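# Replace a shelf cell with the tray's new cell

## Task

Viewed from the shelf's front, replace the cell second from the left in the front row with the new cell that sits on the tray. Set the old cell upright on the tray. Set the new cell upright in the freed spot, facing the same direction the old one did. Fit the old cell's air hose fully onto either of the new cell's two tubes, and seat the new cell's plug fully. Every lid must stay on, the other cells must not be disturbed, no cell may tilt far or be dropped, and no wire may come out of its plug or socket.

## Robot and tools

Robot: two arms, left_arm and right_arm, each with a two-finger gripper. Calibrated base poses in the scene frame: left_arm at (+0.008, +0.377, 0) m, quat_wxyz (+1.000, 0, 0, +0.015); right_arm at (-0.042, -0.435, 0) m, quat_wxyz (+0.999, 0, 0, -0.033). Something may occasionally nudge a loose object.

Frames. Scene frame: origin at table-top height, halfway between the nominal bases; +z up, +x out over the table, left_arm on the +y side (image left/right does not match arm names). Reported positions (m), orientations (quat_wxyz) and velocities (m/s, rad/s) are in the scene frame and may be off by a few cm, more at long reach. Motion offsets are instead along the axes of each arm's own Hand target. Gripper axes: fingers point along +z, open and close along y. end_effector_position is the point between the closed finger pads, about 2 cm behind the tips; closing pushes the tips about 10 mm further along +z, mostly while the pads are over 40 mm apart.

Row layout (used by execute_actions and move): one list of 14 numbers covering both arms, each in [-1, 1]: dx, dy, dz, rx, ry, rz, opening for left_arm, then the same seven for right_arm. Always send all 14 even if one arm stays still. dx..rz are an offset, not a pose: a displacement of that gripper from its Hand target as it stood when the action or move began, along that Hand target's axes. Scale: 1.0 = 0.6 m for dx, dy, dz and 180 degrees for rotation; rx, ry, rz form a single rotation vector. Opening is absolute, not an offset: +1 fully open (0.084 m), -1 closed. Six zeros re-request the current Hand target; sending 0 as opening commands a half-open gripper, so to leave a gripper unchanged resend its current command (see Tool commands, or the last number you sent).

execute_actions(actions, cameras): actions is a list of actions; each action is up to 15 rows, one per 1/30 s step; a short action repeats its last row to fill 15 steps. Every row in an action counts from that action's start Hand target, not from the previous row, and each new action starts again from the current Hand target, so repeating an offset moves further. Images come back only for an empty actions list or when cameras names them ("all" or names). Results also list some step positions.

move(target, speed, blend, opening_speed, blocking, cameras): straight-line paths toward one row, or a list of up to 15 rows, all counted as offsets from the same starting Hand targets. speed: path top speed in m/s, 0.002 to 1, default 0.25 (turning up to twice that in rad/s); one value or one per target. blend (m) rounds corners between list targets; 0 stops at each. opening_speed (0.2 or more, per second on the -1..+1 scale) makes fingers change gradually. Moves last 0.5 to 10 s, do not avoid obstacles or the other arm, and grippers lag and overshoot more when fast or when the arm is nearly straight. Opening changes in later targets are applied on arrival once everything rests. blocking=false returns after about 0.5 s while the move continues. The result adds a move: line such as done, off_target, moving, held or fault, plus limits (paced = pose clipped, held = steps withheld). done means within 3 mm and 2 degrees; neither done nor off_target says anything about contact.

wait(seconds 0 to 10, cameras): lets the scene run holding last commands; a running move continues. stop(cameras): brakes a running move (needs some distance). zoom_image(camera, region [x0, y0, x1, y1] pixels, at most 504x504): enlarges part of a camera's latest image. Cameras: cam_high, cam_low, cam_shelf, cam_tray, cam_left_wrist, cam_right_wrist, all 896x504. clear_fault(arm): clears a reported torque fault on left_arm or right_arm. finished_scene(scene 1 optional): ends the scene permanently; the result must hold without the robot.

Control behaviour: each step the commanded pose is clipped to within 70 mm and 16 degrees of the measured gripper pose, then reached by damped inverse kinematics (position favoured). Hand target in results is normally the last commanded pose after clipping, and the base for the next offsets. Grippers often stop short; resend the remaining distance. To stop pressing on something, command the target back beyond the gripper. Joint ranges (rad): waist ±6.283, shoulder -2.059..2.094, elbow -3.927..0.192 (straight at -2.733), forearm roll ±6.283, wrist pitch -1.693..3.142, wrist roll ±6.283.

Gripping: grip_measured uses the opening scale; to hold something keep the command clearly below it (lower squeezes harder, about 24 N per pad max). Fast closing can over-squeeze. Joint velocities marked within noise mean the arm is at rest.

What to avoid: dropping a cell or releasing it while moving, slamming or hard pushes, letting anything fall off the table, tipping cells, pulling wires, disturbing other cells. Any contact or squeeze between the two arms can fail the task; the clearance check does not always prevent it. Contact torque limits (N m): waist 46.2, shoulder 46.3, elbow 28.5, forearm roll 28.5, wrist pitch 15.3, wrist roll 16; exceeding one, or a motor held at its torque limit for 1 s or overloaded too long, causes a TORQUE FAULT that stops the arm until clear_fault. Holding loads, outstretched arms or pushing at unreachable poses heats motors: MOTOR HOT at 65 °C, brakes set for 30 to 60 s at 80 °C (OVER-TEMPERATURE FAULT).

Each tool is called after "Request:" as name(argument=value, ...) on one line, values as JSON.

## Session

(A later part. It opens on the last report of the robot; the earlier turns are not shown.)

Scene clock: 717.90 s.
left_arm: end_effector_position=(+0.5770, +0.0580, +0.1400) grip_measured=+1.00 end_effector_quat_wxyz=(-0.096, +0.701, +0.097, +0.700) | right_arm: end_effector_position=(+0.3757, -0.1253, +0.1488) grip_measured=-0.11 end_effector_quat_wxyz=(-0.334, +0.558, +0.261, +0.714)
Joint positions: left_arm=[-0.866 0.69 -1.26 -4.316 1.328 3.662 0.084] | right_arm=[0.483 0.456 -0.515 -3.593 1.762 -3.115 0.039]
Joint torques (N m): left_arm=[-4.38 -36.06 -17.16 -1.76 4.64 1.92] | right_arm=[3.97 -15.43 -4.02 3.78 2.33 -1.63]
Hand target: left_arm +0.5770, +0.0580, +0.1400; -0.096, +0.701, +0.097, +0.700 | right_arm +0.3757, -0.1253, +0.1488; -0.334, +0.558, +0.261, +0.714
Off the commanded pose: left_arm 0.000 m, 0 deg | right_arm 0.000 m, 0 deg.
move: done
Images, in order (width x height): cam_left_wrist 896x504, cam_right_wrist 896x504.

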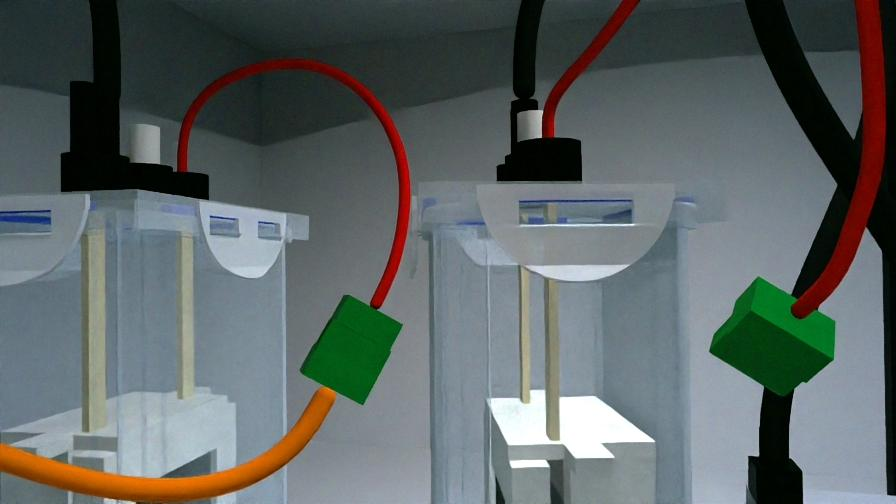

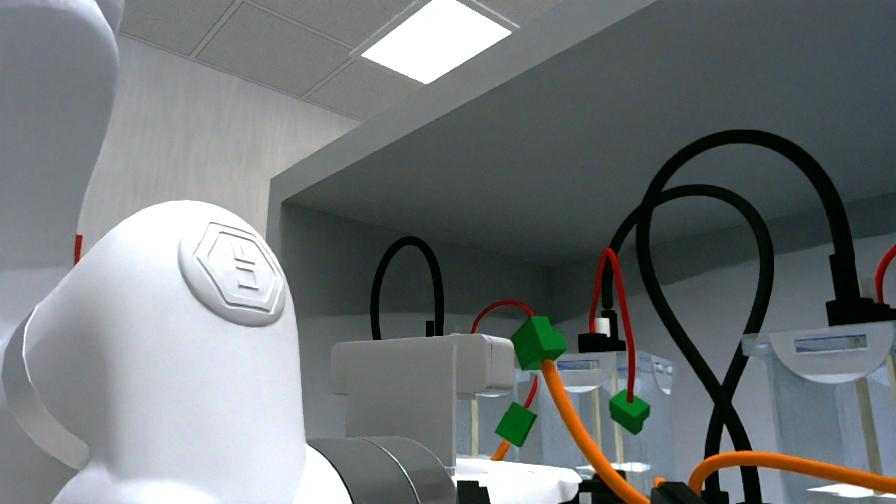

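Request:
move(target=[0,0,0.1417,0,0,0,1,0,0,0,0,0,0,-0.1], speed=0.05, cameras=["cam_left_wrist","cam_right_wrist","cam_shelf"])

Request:
zoom_image(camera="cam_shelf", region=[470, 220, 790, 430])

Scene clock: 724.83 s.
left_arm: end_effector_position=(+0.6136, +0.0804, +0.1196) grip_measured=+1.00 end_effector_quat_wxyz=(-0.108, +0.711, +0.083, +0.690) | right_arm: end_effector_position=(+0.3757, -0.1253, +0.1488) grip_measured=-0.11 end_effector_quat_wxyz=(-0.334, +0.558, +0.261, +0.714)
Joint positions: left_arm=[-0.776 0.751 -1.322 -4.244 1.26 3.684 0.084] | right_arm=[0.483 0.456 -0.515 -3.593 1.762 -3.115 0.039]
Joint torques (N m): left_arm=[4.64 -38.55 -9.52 -0.34 -0.02 1.71] | right_arm=[3.85 -15.4 -4.02 3.66 2.13 -1.52]
Hand target: left_arm +0.6136, +0.0804, +0.1196; -0.108, +0.711, +0.083, +0.690 (not the last commanded pose) | right_arm +0.3757, -0.1253, +0.1488; -0.334, +0.558, +0.261, +0.714
Tool commands: left_gripper/opening=+1.0 right_gripper/opening=-0.1
Off the commanded pose: left_arm 0.050 m, 3 deg | right_arm 0.000 m, 0 deg.
TORQUE FAULT: the external load on joint 3 (elbow) of the left arm reached its load limit, and that arm stopped. The contact can be on any part of that arm beyond that joint, not only on its tool. A torque fault puts only its own arm into a fault stop. That arm's remaining commands of this call were not run. The hold on joint 3 (elbow) of that arm was moved back by the arm itself, up to 3 degrees, as the stop began. That arm is still stopped at the end of this call. While its stop runs, that arm, its gripper or tool too, takes no new command.
CLEAR FAULT: the left arm stays stopped (state 4) until you call clear_fault(arm="left_arm").
End effector pose when the fault began: left_arm: position (+0.6255, +0.0703, +0.1403), quat_wxyz (-0.095, +0.700, +0.096, +0.701)
Joint positions when the fault began: left_arm=[-0.775 0.752 -1.374 -4.244 1.258 3.686 0.084]
move: fault (left_arm)
Images, in order (width x height): cam_shelf 896x504, cam_left_wrist 896x504, cam_right_wrist 896x504.

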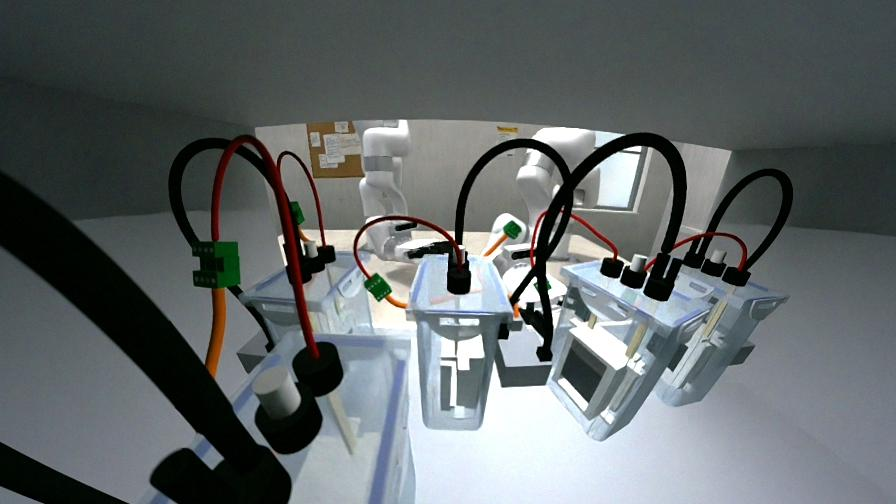

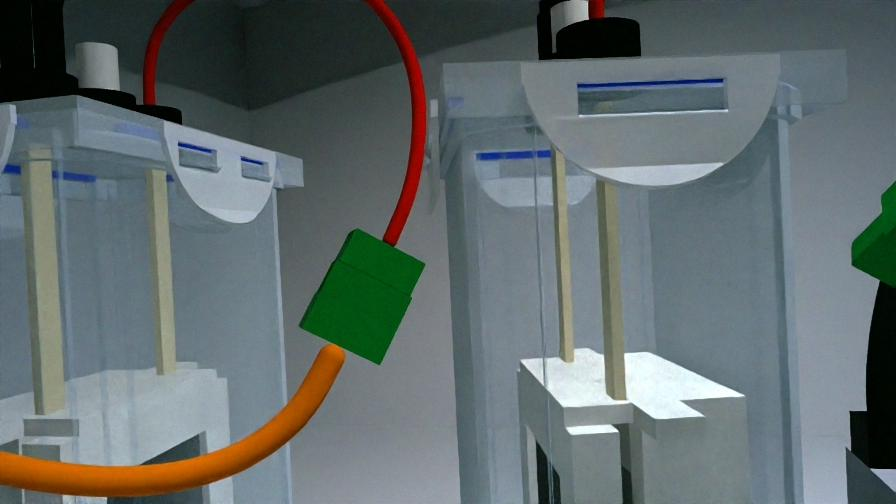

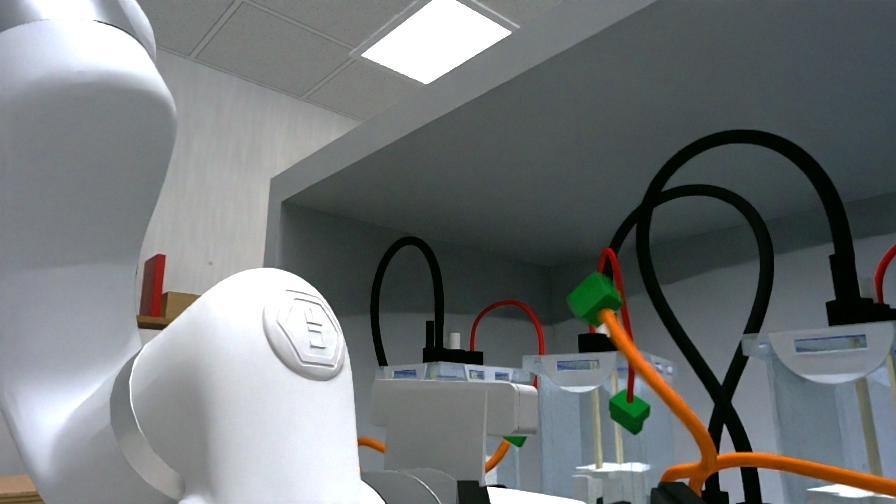

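Scaled by 1.575 from the camera's 896x504 image, which has a finer 1280x720 frame.

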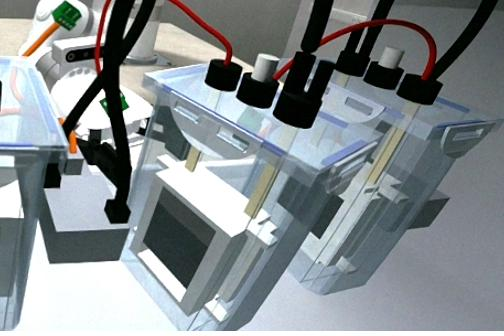

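Request:
clear_fault(arm="left_arm")

Request:
move(target=[0.04,0.0,-0.2,0,0,0,1,0,0,0,0,0,0,-0.1], speed=0.12, cameras=["cam_left_wrist","cam_right_wrist"])

Scene clock: 738.57 s.
left_arm: end_effector_position=(+0.6136, +0.0804, +0.1196) grip_measured=+1.00 end_effector_quat_wxyz=(-0.108, +0.711, +0.083, +0.690) | right_arm: end_effector_position=(+0.3757, -0.1253, +0.1488) grip_measured=-0.11 end_effector_quat_wxyz=(-0.334, +0.558, +0.261, +0.714)
Joint positions: left_arm=[-0.776 0.751 -1.322 -4.244 1.26 3.684 0.084] | right_arm=[0.483 0.456 -0.515 -3.593 1.762 -3.115 0.039]
Joint torques (N m): left_arm=[4.81 -38.85 -9.54 -0.37 -0.03 1.72] | right_arm=[3.53 -15.75 -4.11 3.35 2.18 -1.29]
Hand target: left_arm +0.6136, +0.0804, +0.1196; -0.108, +0.711, +0.083, +0.690 (not the last commanded pose) | right_arm +0.3757, -0.1253, +0.1488; -0.334, +0.558, +0.261, +0.714
Tool commands: left_gripper/opening=+1.0 right_gripper/opening=-0.1
Off the commanded pose: left_arm 0.050 m, 3 deg | right_arm 0.000 m, 0 deg.
TORQUE FAULT, CONTINUED: the left arm's stop, for the torque fault of joint 3 (elbow) that an earlier result reported, is over. The call counts as one of the actions that you can send in this scene. The hold on joint 3 (elbow) of that arm was moved back by the arm itself, up to 3 degrees, as the stop began. That arm's target is now where it stood when the stop ended, not its last command. That arm keeps its grip as last carried out and accepts commands again: back off and push less far.
CLEAR FAULT: your call cleared the left arm's torque fault. If a joint's load stays at its limit, that arm stops again at once.

Scene clock: 740.03 s.
left_arm: end_effector_position=(+0.4989, +0.0476, +0.1465) grip_measured=+1.00 end_effector_quat_wxyz=(-0.108, +0.711, +0.083, +0.690) | right_arm: end_effector_position=(+0.3757, -0.1253, +0.1488) grip_measured=-0.11 end_effector_quat_wxyz=(-0.334, +0.558, +0.261, +0.714)
Joint positions: left_arm=[-1.013 0.564 -1.081 -4.446 1.394 3.678 0.084] | right_arm=[0.483 0.456 -0.515 -3.593 1.762 -3.115 0.039]
Joint torques (N m): left_arm=[-3.82 -49.46 -8.62 -2.08 4.66 1.91] | right_arm=[3.91 -15.45 -4.12 3.32 2.13 -1.25]
Hand target: left_arm +0.4988, +0.0476, +0.1466; -0.108, +0.711, +0.083, +0.690 | right_arm +0.3757, -0.1253, +0.1488; -0.334, +0.558, +0.261, +0.714
Off the commanded pose: left_arm 0.000 m, 0 deg | right_arm 0.000 m, 0 deg.
move: done
Images, in order (width x height): cam_left_wrist 896x504, cam_right_wrist 896x504.

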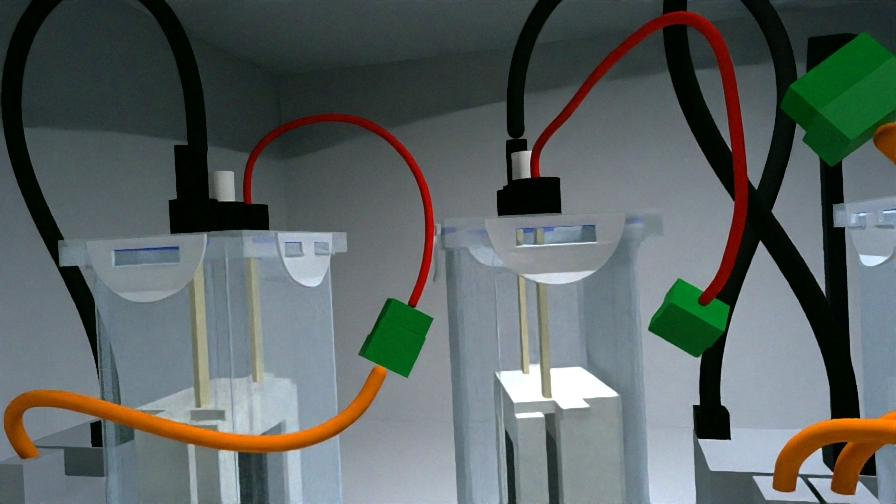

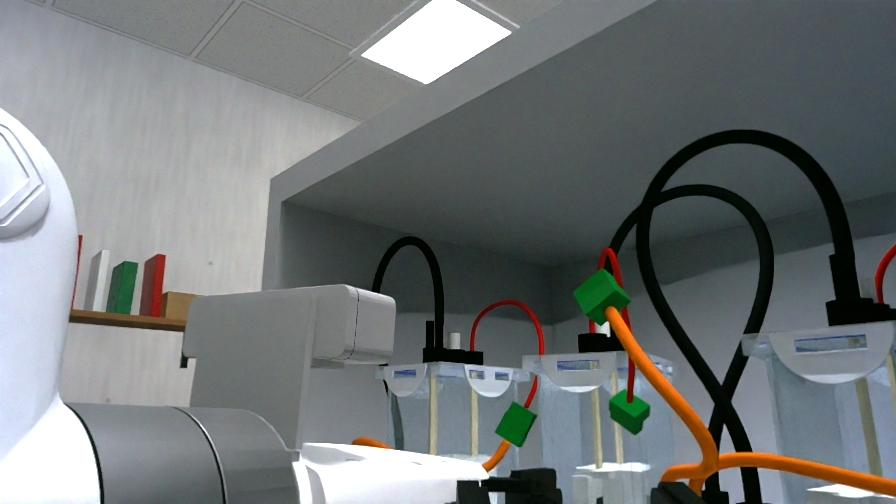

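Request:
move(target=[0.023,0.018,0.138,0.001,0.0078,-0.0124,1,0,0,0,0,0,0,-0.1], speed=0.08, cameras=["cam_left_wrist","cam_right_wrist","cam_shelf"])

Request:
zoom_image(camera="cam_left_wrist", region=[396, 200, 896, 504])

Scene clock: 790.93 s.
left_arm: end_effector_position=(+0.5819, +0.0589, +0.1579) grip_measured=+1.00 end_effector_quat_wxyz=(-0.096, +0.701, +0.096, +0.700) | right_arm: end_effector_position=(+0.3757, -0.1253, +0.1488) grip_measured=-0.11 end_effector_quat_wxyz=(-0.334, +0.558, +0.261, +0.714)
Joint positions: left_arm=[-0.855 0.652 -1.256 -4.314 1.309 3.692 0.084] | right_arm=[0.483 0.456 -0.515 -3.593 1.762 -3.115 0.039]
Joint torques (N m): left_arm=[4.97 -35.99 -17.35 4.11 -0.03 2.02] | right_arm=[3.61 -15.52 -4.32 3.28 2.2 -1.09]
Hand target: left_arm +0.5820, +0.0589, +0.1579; -0.096, +0.701, +0.096, +0.700 | right_arm +0.3757, -0.1253, +0.1488; -0.334, +0.558, +0.261, +0.714
Off the commanded pose: left_arm 0.000 m, 0 deg | right_arm 0.000 m, 0 deg.
move: done
Images, in order (width x height): cam_shelf 896x504, cam_left_wrist 896x504, cam_right_wrist 896x504.

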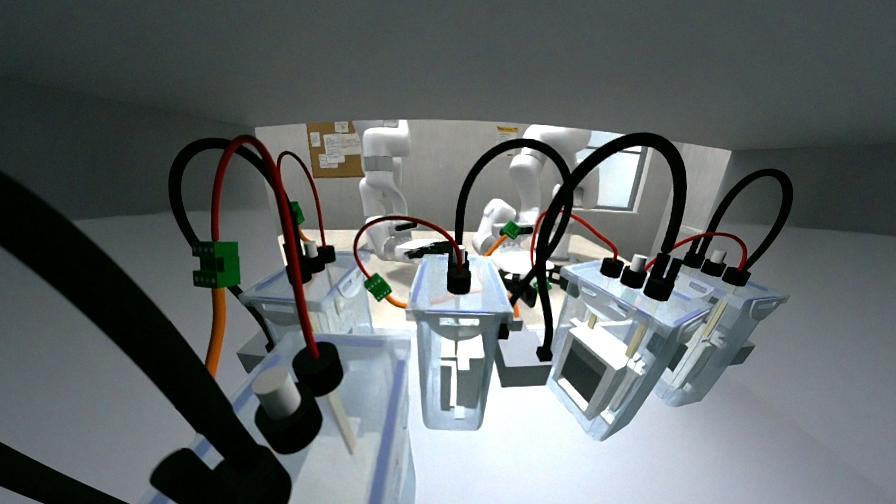

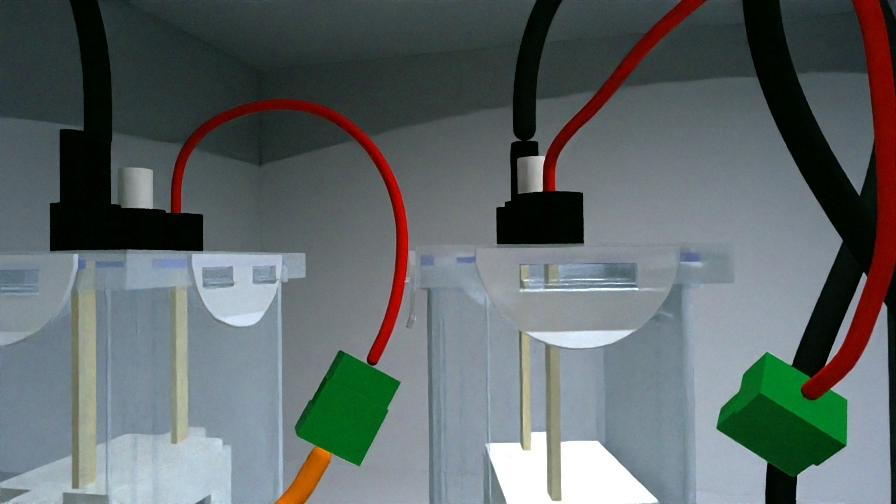

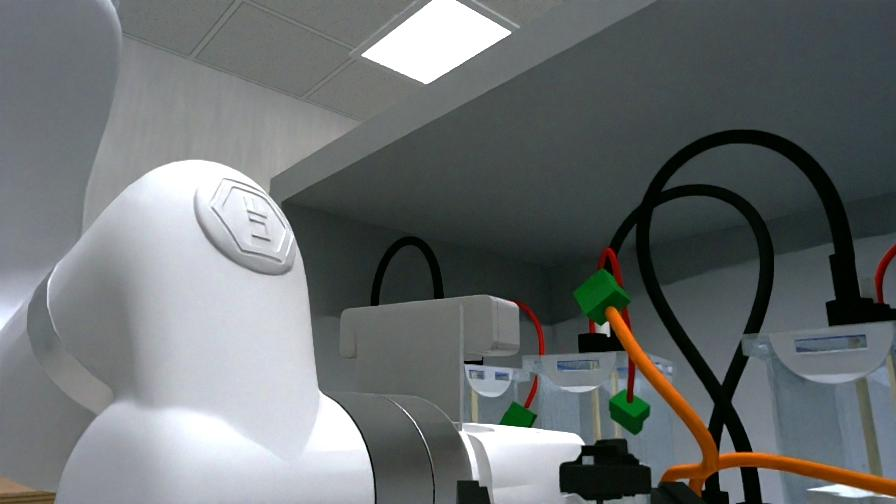

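Scaled by 1.008 from the camera's 896x504 image, which has a finer 1280x720 frame.

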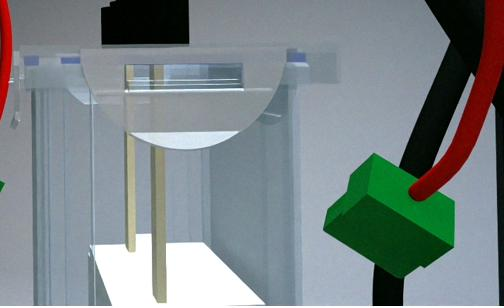

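Request:
move(target=[0,0,0.1,0,0,0,1,0,0,0,0,0,0,-0.1], speed=0.05, cameras=["cam_left_wrist","cam_right_wrist","cam_shelf"])

Request:
zoom_image(camera="cam_shelf", region=[470, 220, 790, 430])

Scene clock: 796.97 s.
left_arm: end_effector_position=(+0.6397, +0.0750, +0.1578) grip_measured=+1.00 end_effector_quat_wxyz=(-0.096, +0.701, +0.096, +0.700) | right_arm: end_effector_position=(+0.3757, -0.1253, +0.1488) grip_measured=-0.11 end_effector_quat_wxyz=(-0.334, +0.558, +0.261, +0.714)
Joint positions: left_arm=[-0.747 0.731 -1.396 -4.235 1.225 3.722 0.084] | right_arm=[0.483 0.456 -0.515 -3.593 1.762 -3.115 0.039]
Joint torques (N m): left_arm=[10.34 -22.96 -12.69 1.06 -1.78 2.91] | right_arm=[3.14 -15.83 -4.21 3.2 2.18 -1]
Hand target: left_arm +0.6397, +0.0751, +0.1579; -0.096, +0.701, +0.096, +0.700 | right_arm +0.3757, -0.1253, +0.1488; -0.334, +0.558, +0.261, +0.714
Off the commanded pose: left_arm 0.000 m, 0 deg | right_arm 0.000 m, 0 deg.
move: done
Images, in order (width x height): cam_shelf 896x504, cam_left_wrist 896x504, cam_right_wrist 896x504.

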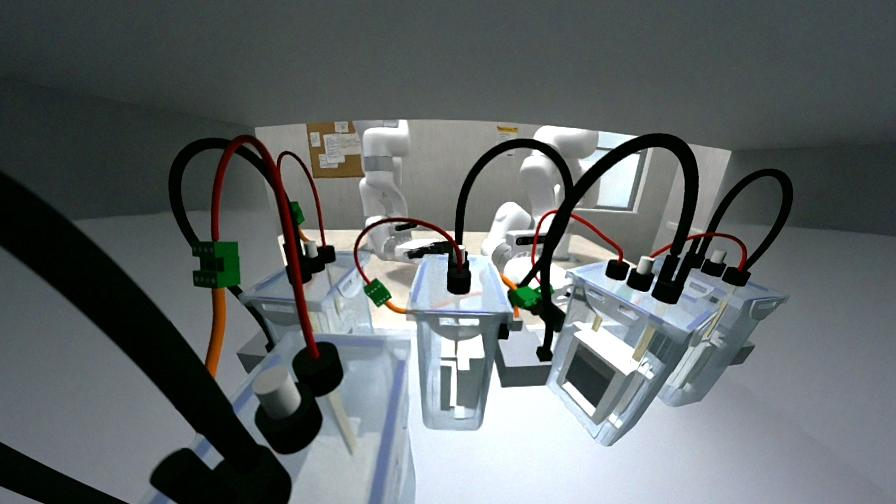

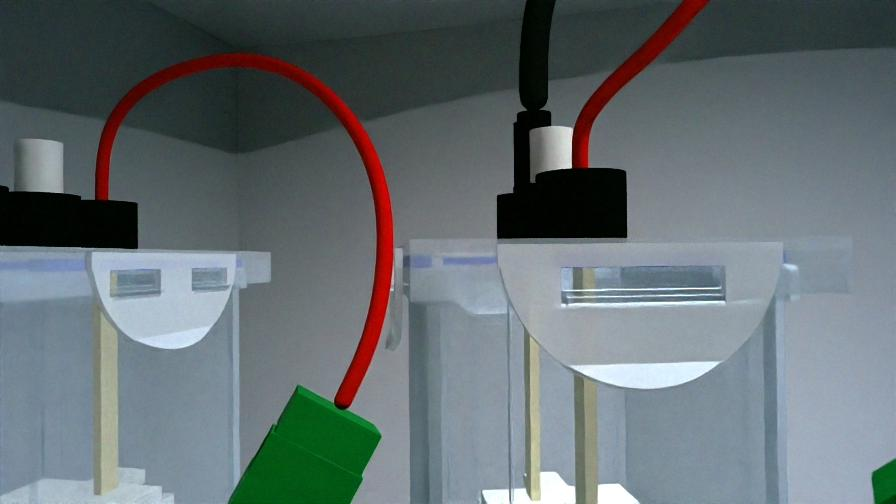

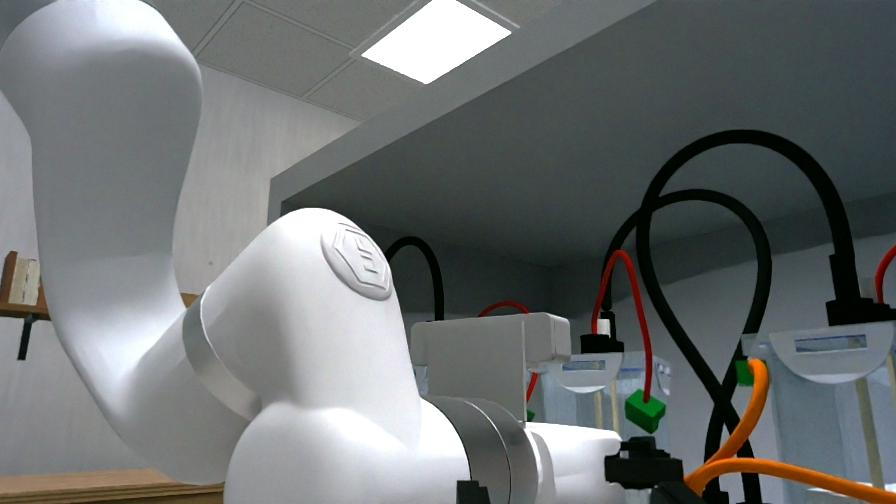

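Scaled by 1.575 from the camera's 896x504 image, which has a finer 1280x720 frame.

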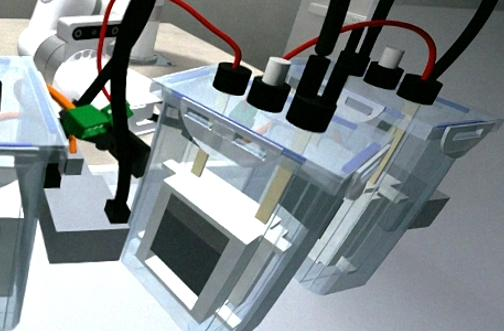

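Request:
zoom_image(camera="cam_shelf", region=[500, 250, 640, 400])

Request:
zoom_image(camera="cam_shelf", region=[620, 230, 760, 400])

Scaled by 3.360 from the camera's 896x504 image, which has a finer 1280x720 frame.

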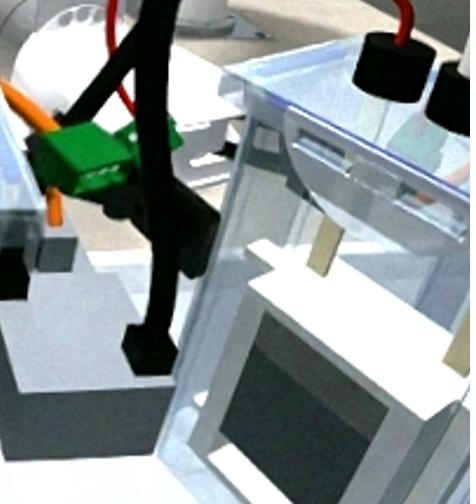

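Scaled by 2.965 from the camera's 896x504 image, which has a finer 1280x720 frame.

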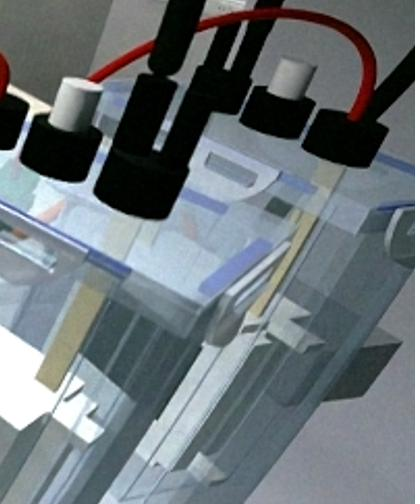

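Request:
move(target=[0,0,0,0,0,0,0.6,0,0,0,0,0,0,-0.1], opening_speed=0.2, cameras=["cam_left_wrist","cam_shelf"])

Request:
zoom_image(camera="cam_shelf", region=[500, 250, 640, 400])

Scene clock: 814.17 s.
left_arm: end_effector_position=(+0.6397, +0.0750, +0.1579) grip_measured=+0.77 end_effector_quat_wxyz=(-0.096, +0.701, +0.096, +0.700) | right_arm: end_effector_position=(+0.3757, -0.1253, +0.1488) grip_measured=-0.11 end_effector_quat_wxyz=(-0.334, +0.558, +0.261, +0.714)
Joint positions: left_arm=[-0.747 0.731 -1.396 -4.235 1.225 3.722 0.076] | right_arm=[0.483 0.456 -0.515 -3.593 1.762 -3.115 0.039]
Joint torques (N m): left_arm=[9.69 -40.42 -6.79 -3.2 2.81 0] | right_arm=[3.42 -15.77 -4.48 3.04 2.05 -0.87]
Hand target: left_arm +0.6397, +0.0751, +0.1579; -0.096, +0.701, +0.096, +0.700 | right_arm +0.3757, -0.1253, +0.1488; -0.334, +0.558, +0.261, +0.714
Off the commanded pose: left_arm 0.000 m, 0 deg | right_arm 0.000 m, 0 deg.
move: done
Images, in order (width x height): cam_shelf 896x504, cam_left_wrist 896x504.

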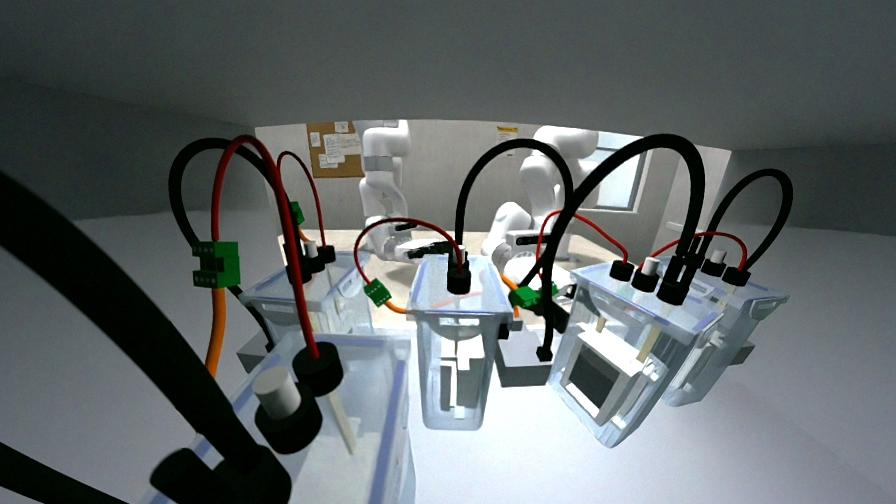

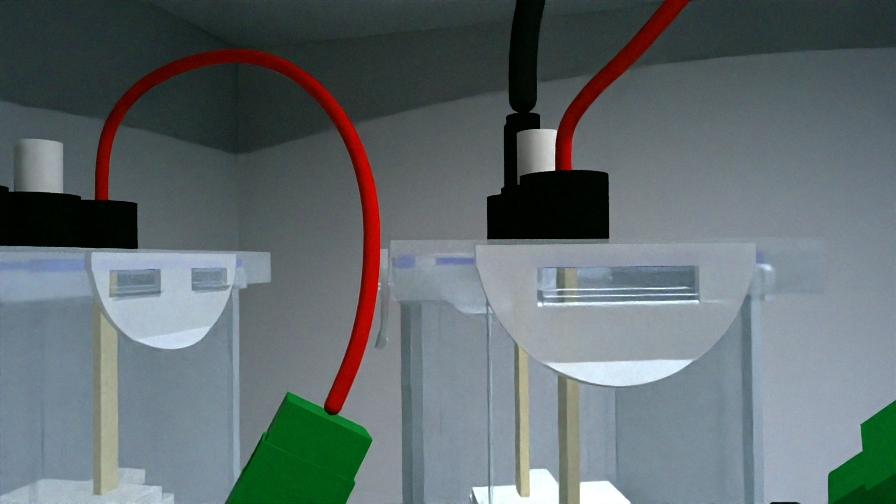

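Scaled by 3.360 from the camera's 896x504 image, which has a finer 1280x720 frame.

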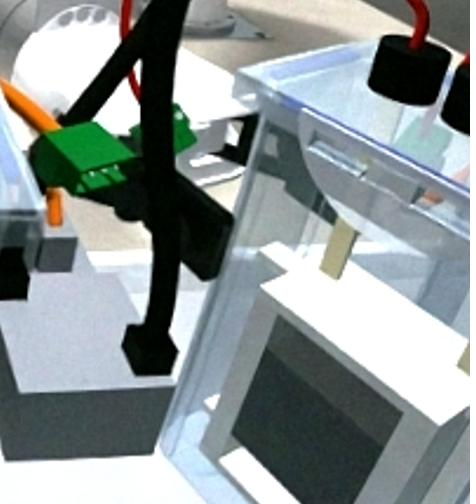

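Request:
move(target=[[0,0,0,0,0,0,1,0,0,0,0,0,0,-0.1],[0,0,0,0.0222,0,0,1,0,0,0,0,0,0,-0.1]], speed=0.05, cameras=["cam_left_wrist","cam_shelf"])

Request:
move(target=[0,0,0.018,0,0,0,1,0,0,0,0,0,0,-0.1], speed=0.04, cameras=["cam_left_wrist","cam_shelf"])

Request:
zoom_image(camera="cam_shelf", region=[500, 250, 640, 400])

Scene clock: 824.20 s.
left_arm: end_effector_position=(+0.6397, +0.0751, +0.1579) grip_measured=+1.00 end_effector_quat_wxyz=(-0.121, +0.697, +0.121, +0.697) | right_arm: end_effector_position=(+0.3757, -0.1253, +0.1488) grip_measured=-0.11 end_effector_quat_wxyz=(-0.334, +0.558, +0.261, +0.714)
Joint positions: left_arm=[-0.767 0.766 -1.454 -4.32 1.266 3.768 0.084] | right_arm=[0.483 0.456 -0.515 -3.593 1.762 -3.115 0.039]
Joint torques (N m): left_arm=[-4.72 -31.36 -16.76 -1.5 2.42 2.53] | right_arm=[3.31 -15.76 -4.25 3.07 2 -0.76]
Hand target: left_arm +0.6397, +0.0751, +0.1579; -0.121, +0.697, +0.121, +0.697 | right_arm +0.3757, -0.1253, +0.1488; -0.334, +0.558, +0.261, +0.714
Off the commanded pose: left_arm 0.000 m, 0 deg | right_arm 0.000 m, 0 deg.
move: done
Images, in order (width x height): cam_shelf 896x504, cam_left_wrist 896x504.

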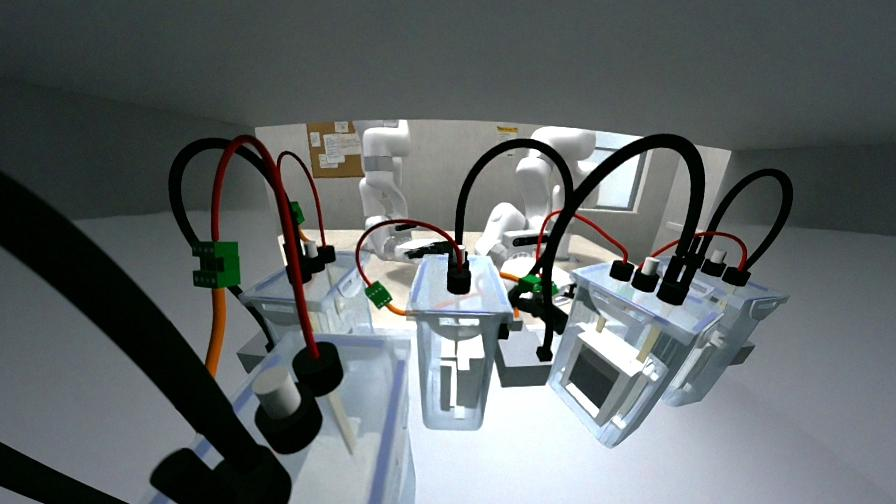

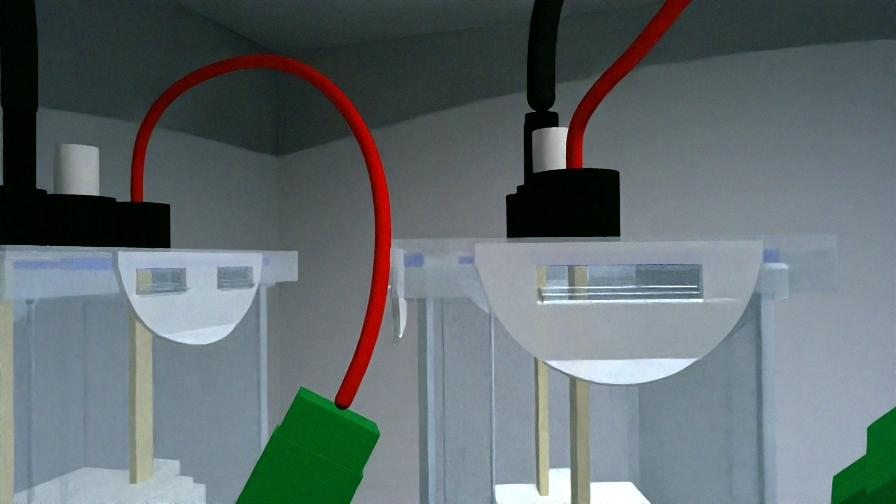

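Scene clock: 825.00 s.
left_arm: end_effector_position=(+0.6499, +0.0787, +0.1578) grip_measured=+1.00 end_effector_quat_wxyz=(-0.121, +0.697, +0.121, +0.697) | right_arm: end_effector_position=(+0.3757, -0.1253, +0.1488) grip_measured=-0.11 end_effector_quat_wxyz=(-0.334, +0.558, +0.261, +0.714)
Joint positions: left_arm=[-0.748 0.78 -1.479 -4.307 1.251 3.775 0.084] | right_arm=[0.483 0.456 -0.515 -3.593 1.762 -3.115 0.039]
Joint torques (N m): left_arm=[4.83 -33.54 -16.03 3.75 -1.51 2.38] | right_arm=[3.17 -15.69 -4.32 3.03 2.07 -0.73]
Hand target: left_arm +0.6499, +0.0787, +0.1579; -0.121, +0.697, +0.121, +0.697 | right_arm +0.3757, -0.1253, +0.1488; -0.334, +0.558, +0.261, +0.714
Off the commanded pose: left_arm 0.000 m, 0 deg | right_arm 0.000 m, 0 deg.
move: done
Images, in order (width x height): cam_shelf 896x504, cam_left_wrist 896x504.

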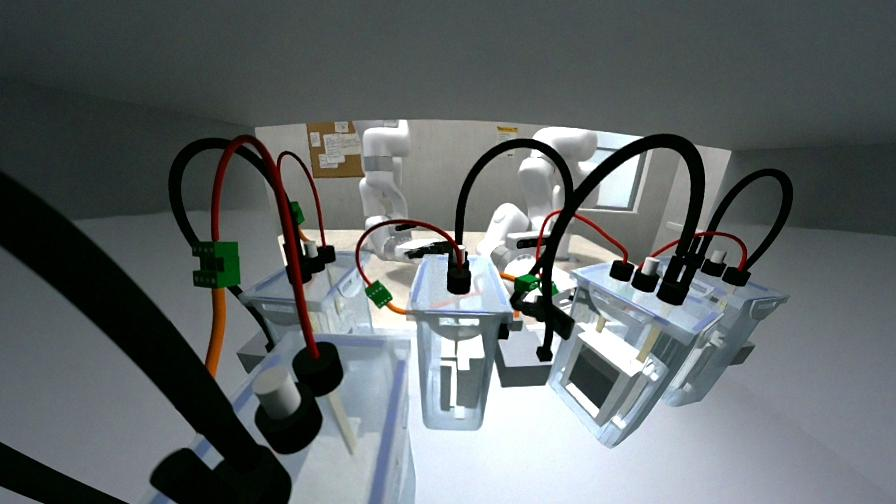

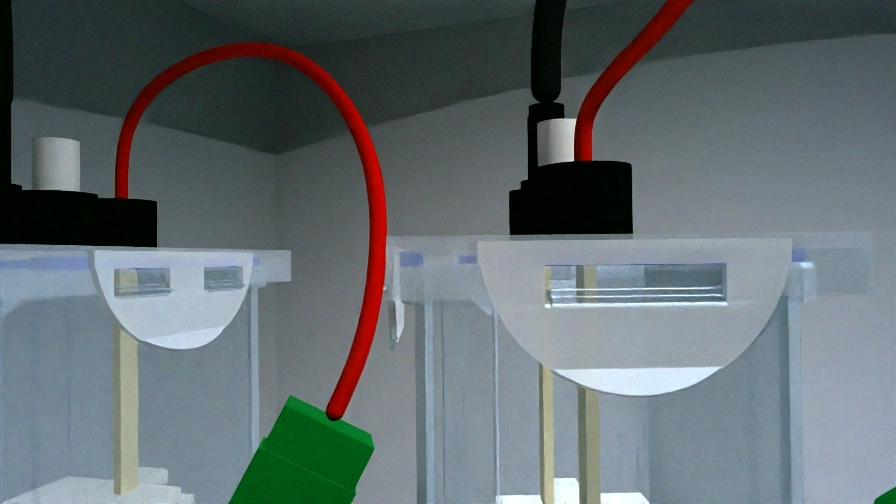

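Scaled by 3.360 from the camera's 896x504 image, which has a finer 1280x720 frame.

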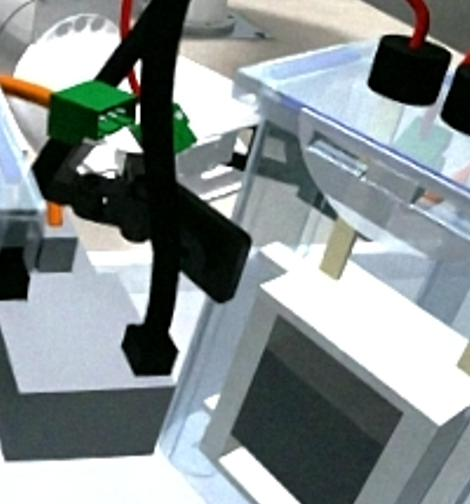

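Request:
move(target=[0,0,0.033,0,0,0,1,0,0,0,0,0,0,-0.1], speed=0.04, cameras=["cam_left_wrist","cam_shelf","cam_right_wrist"])

Request:
zoom_image(camera="cam_shelf", region=[500, 250, 640, 400])

Scene clock: 831.17 s.
left_arm: end_effector_position=(+0.6685, +0.0853, +0.1579) grip_measured=+1.00 end_effector_quat_wxyz=(-0.121, +0.697, +0.121, +0.697) | right_arm: end_effector_position=(+0.3757, -0.1253, +0.1488) grip_measured=-0.11 end_effector_quat_wxyz=(-0.334, +0.558, +0.261, +0.714)
Joint positions: left_arm=[-0.715 0.809 -1.531 -4.286 1.222 3.787 0.084] | right_arm=[0.483 0.456 -0.515 -3.593 1.762 -3.115 0.039]
Joint torques (N m): left_arm=[4.75 -41.33 -18.66 4.09 -0.11 1.93] | right_arm=[3.13 -15.65 -4.3 2.8 2.14 -0.61]
Hand target: left_arm +0.6686, +0.0853, +0.1578; -0.121, +0.697, +0.121, +0.697 | right_arm +0.3757, -0.1253, +0.1488; -0.334, +0.558, +0.261, +0.714
Off the commanded pose: left_arm 0.000 m, 0 deg | right_arm 0.000 m, 0 deg.
move: done
Images, in order (width x height): cam_shelf 896x504, cam_left_wrist 896x504, cam_right_wrist 896x504.

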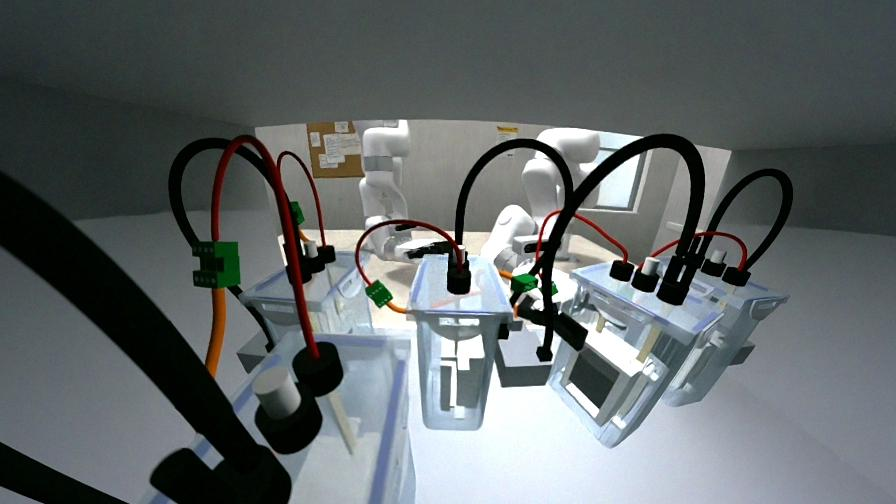

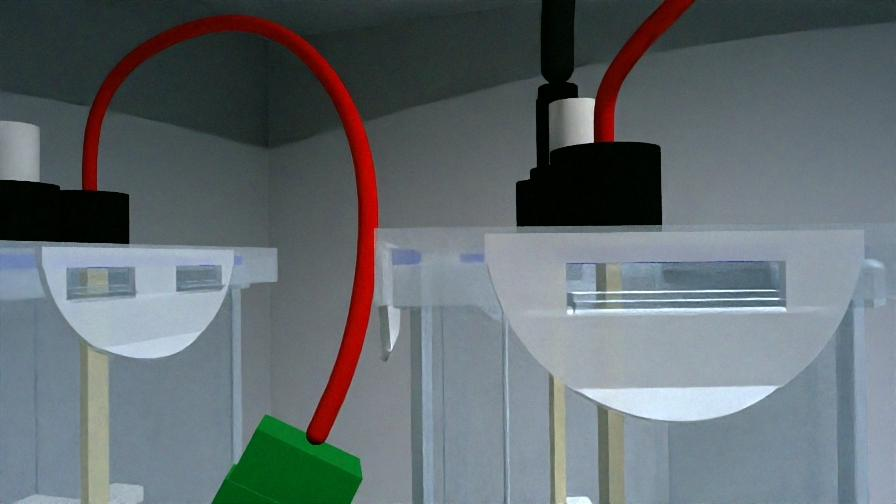

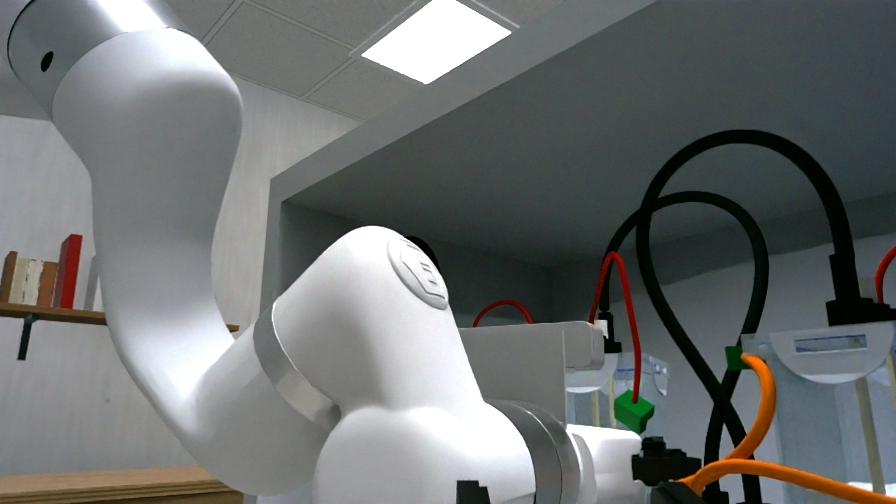

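Scaled by 3.360 from the camera's 896x504 image, which has a finer 1280x720 frame.

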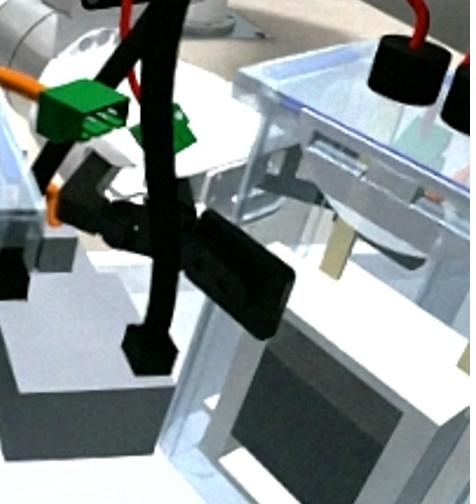

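Request:
move(target=[0,0,0.008,0,0,0,1,0,0,0,0,0,0,-0.1], speed=0.04)

Request:
move(target=[0,0,0,0,0,0,-0.6,0,0,0,0,0,0,-0.1], opening_speed=0.3, cameras=["cam_left_wrist","cam_shelf"])

Scene clock: 834.10 s.
left_arm: end_effector_position=(+0.6731, +0.0869, +0.1578) grip_measured=+1.00 end_effector_quat_wxyz=(-0.121, +0.697, +0.121, +0.697) | right_arm: end_effector_position=(+0.3757, -0.1253, +0.1488) grip_measured=-0.11 end_effector_quat_wxyz=(-0.334, +0.558, +0.261, +0.714)
Joint positions: left_arm=[-0.707 0.816 -1.544 -4.281 1.214 3.79 0.084] | right_arm=[0.483 0.456 -0.515 -3.593 1.762 -3.115 0.039]
Joint torques (N m): left_arm=[4.51 -41.17 -18.68 3.95 -0.15 1.9] | right_arm=[3.11 -15.83 -4.39 2.78 2.09 -0.57]
Hand target: left_arm +0.6731, +0.0869, +0.1578; -0.121, +0.697, +0.121, +0.697 | right_arm +0.3757, -0.1253, +0.1488; -0.334, +0.558, +0.261, +0.714
Off the commanded pose: left_arm 0.000 m, 0 deg | right_arm 0.000 m, 0 deg.
move: done

Scene clock: 839.63 s.
left_arm: end_effector_position=(+0.6731, +0.0869, +0.1578) grip_measured=+0.87 end_effector_quat_wxyz=(-0.121, +0.697, +0.121, +0.697) | right_arm: end_effector_position=(+0.3757, -0.1253, +0.1488) grip_measured=-0.11 end_effector_quat_wxyz=(-0.334, +0.558, +0.261, +0.714)
Joint positions: left_arm=[-0.707 0.817 -1.544 -4.281 1.214 3.79 0.079] | right_arm=[0.483 0.456 -0.515 -3.593 1.762 -3.115 0.039]
Joint torques (N m): left_arm=[7.61 -43.78 -12.35 -2.36 5.79 1.88] | right_arm=[3.01 -16.08 -4.4 2.77 2.09 -0.43]
Hand target: left_arm +0.6731, +0.0869, +0.1578; -0.121, +0.697, +0.121, +0.697 | right_arm +0.3757, -0.1253, +0.1488; -0.334, +0.558, +0.261, +0.714
Off the commanded pose: left_arm 0.000 m, 0 deg | right_arm 0.000 m, 0 deg.
move: done
Images, in order (width x height): cam_shelf 896x504, cam_left_wrist 896x504.

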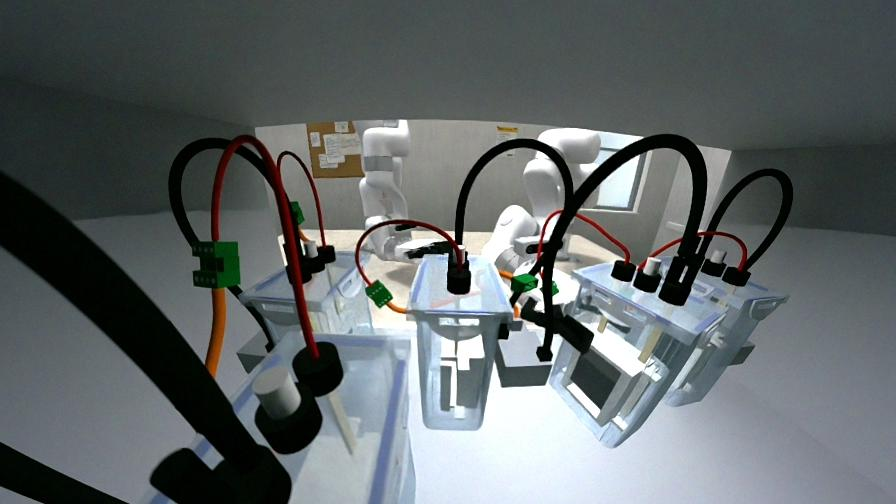

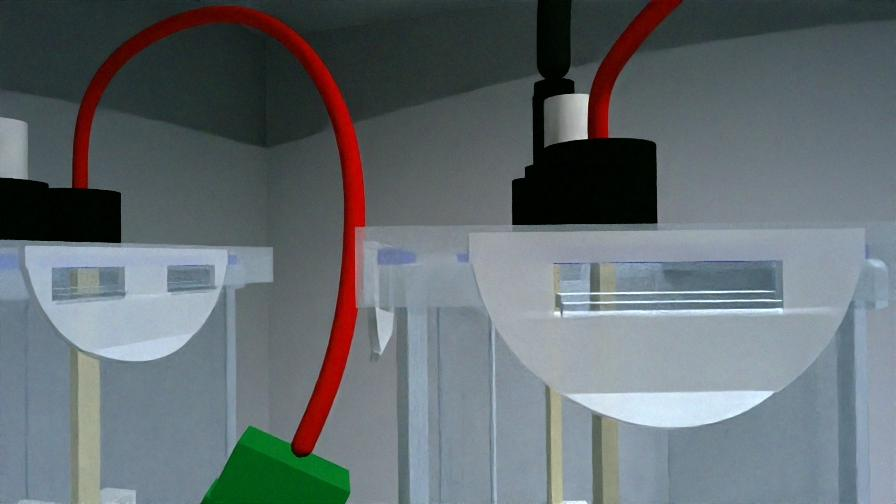

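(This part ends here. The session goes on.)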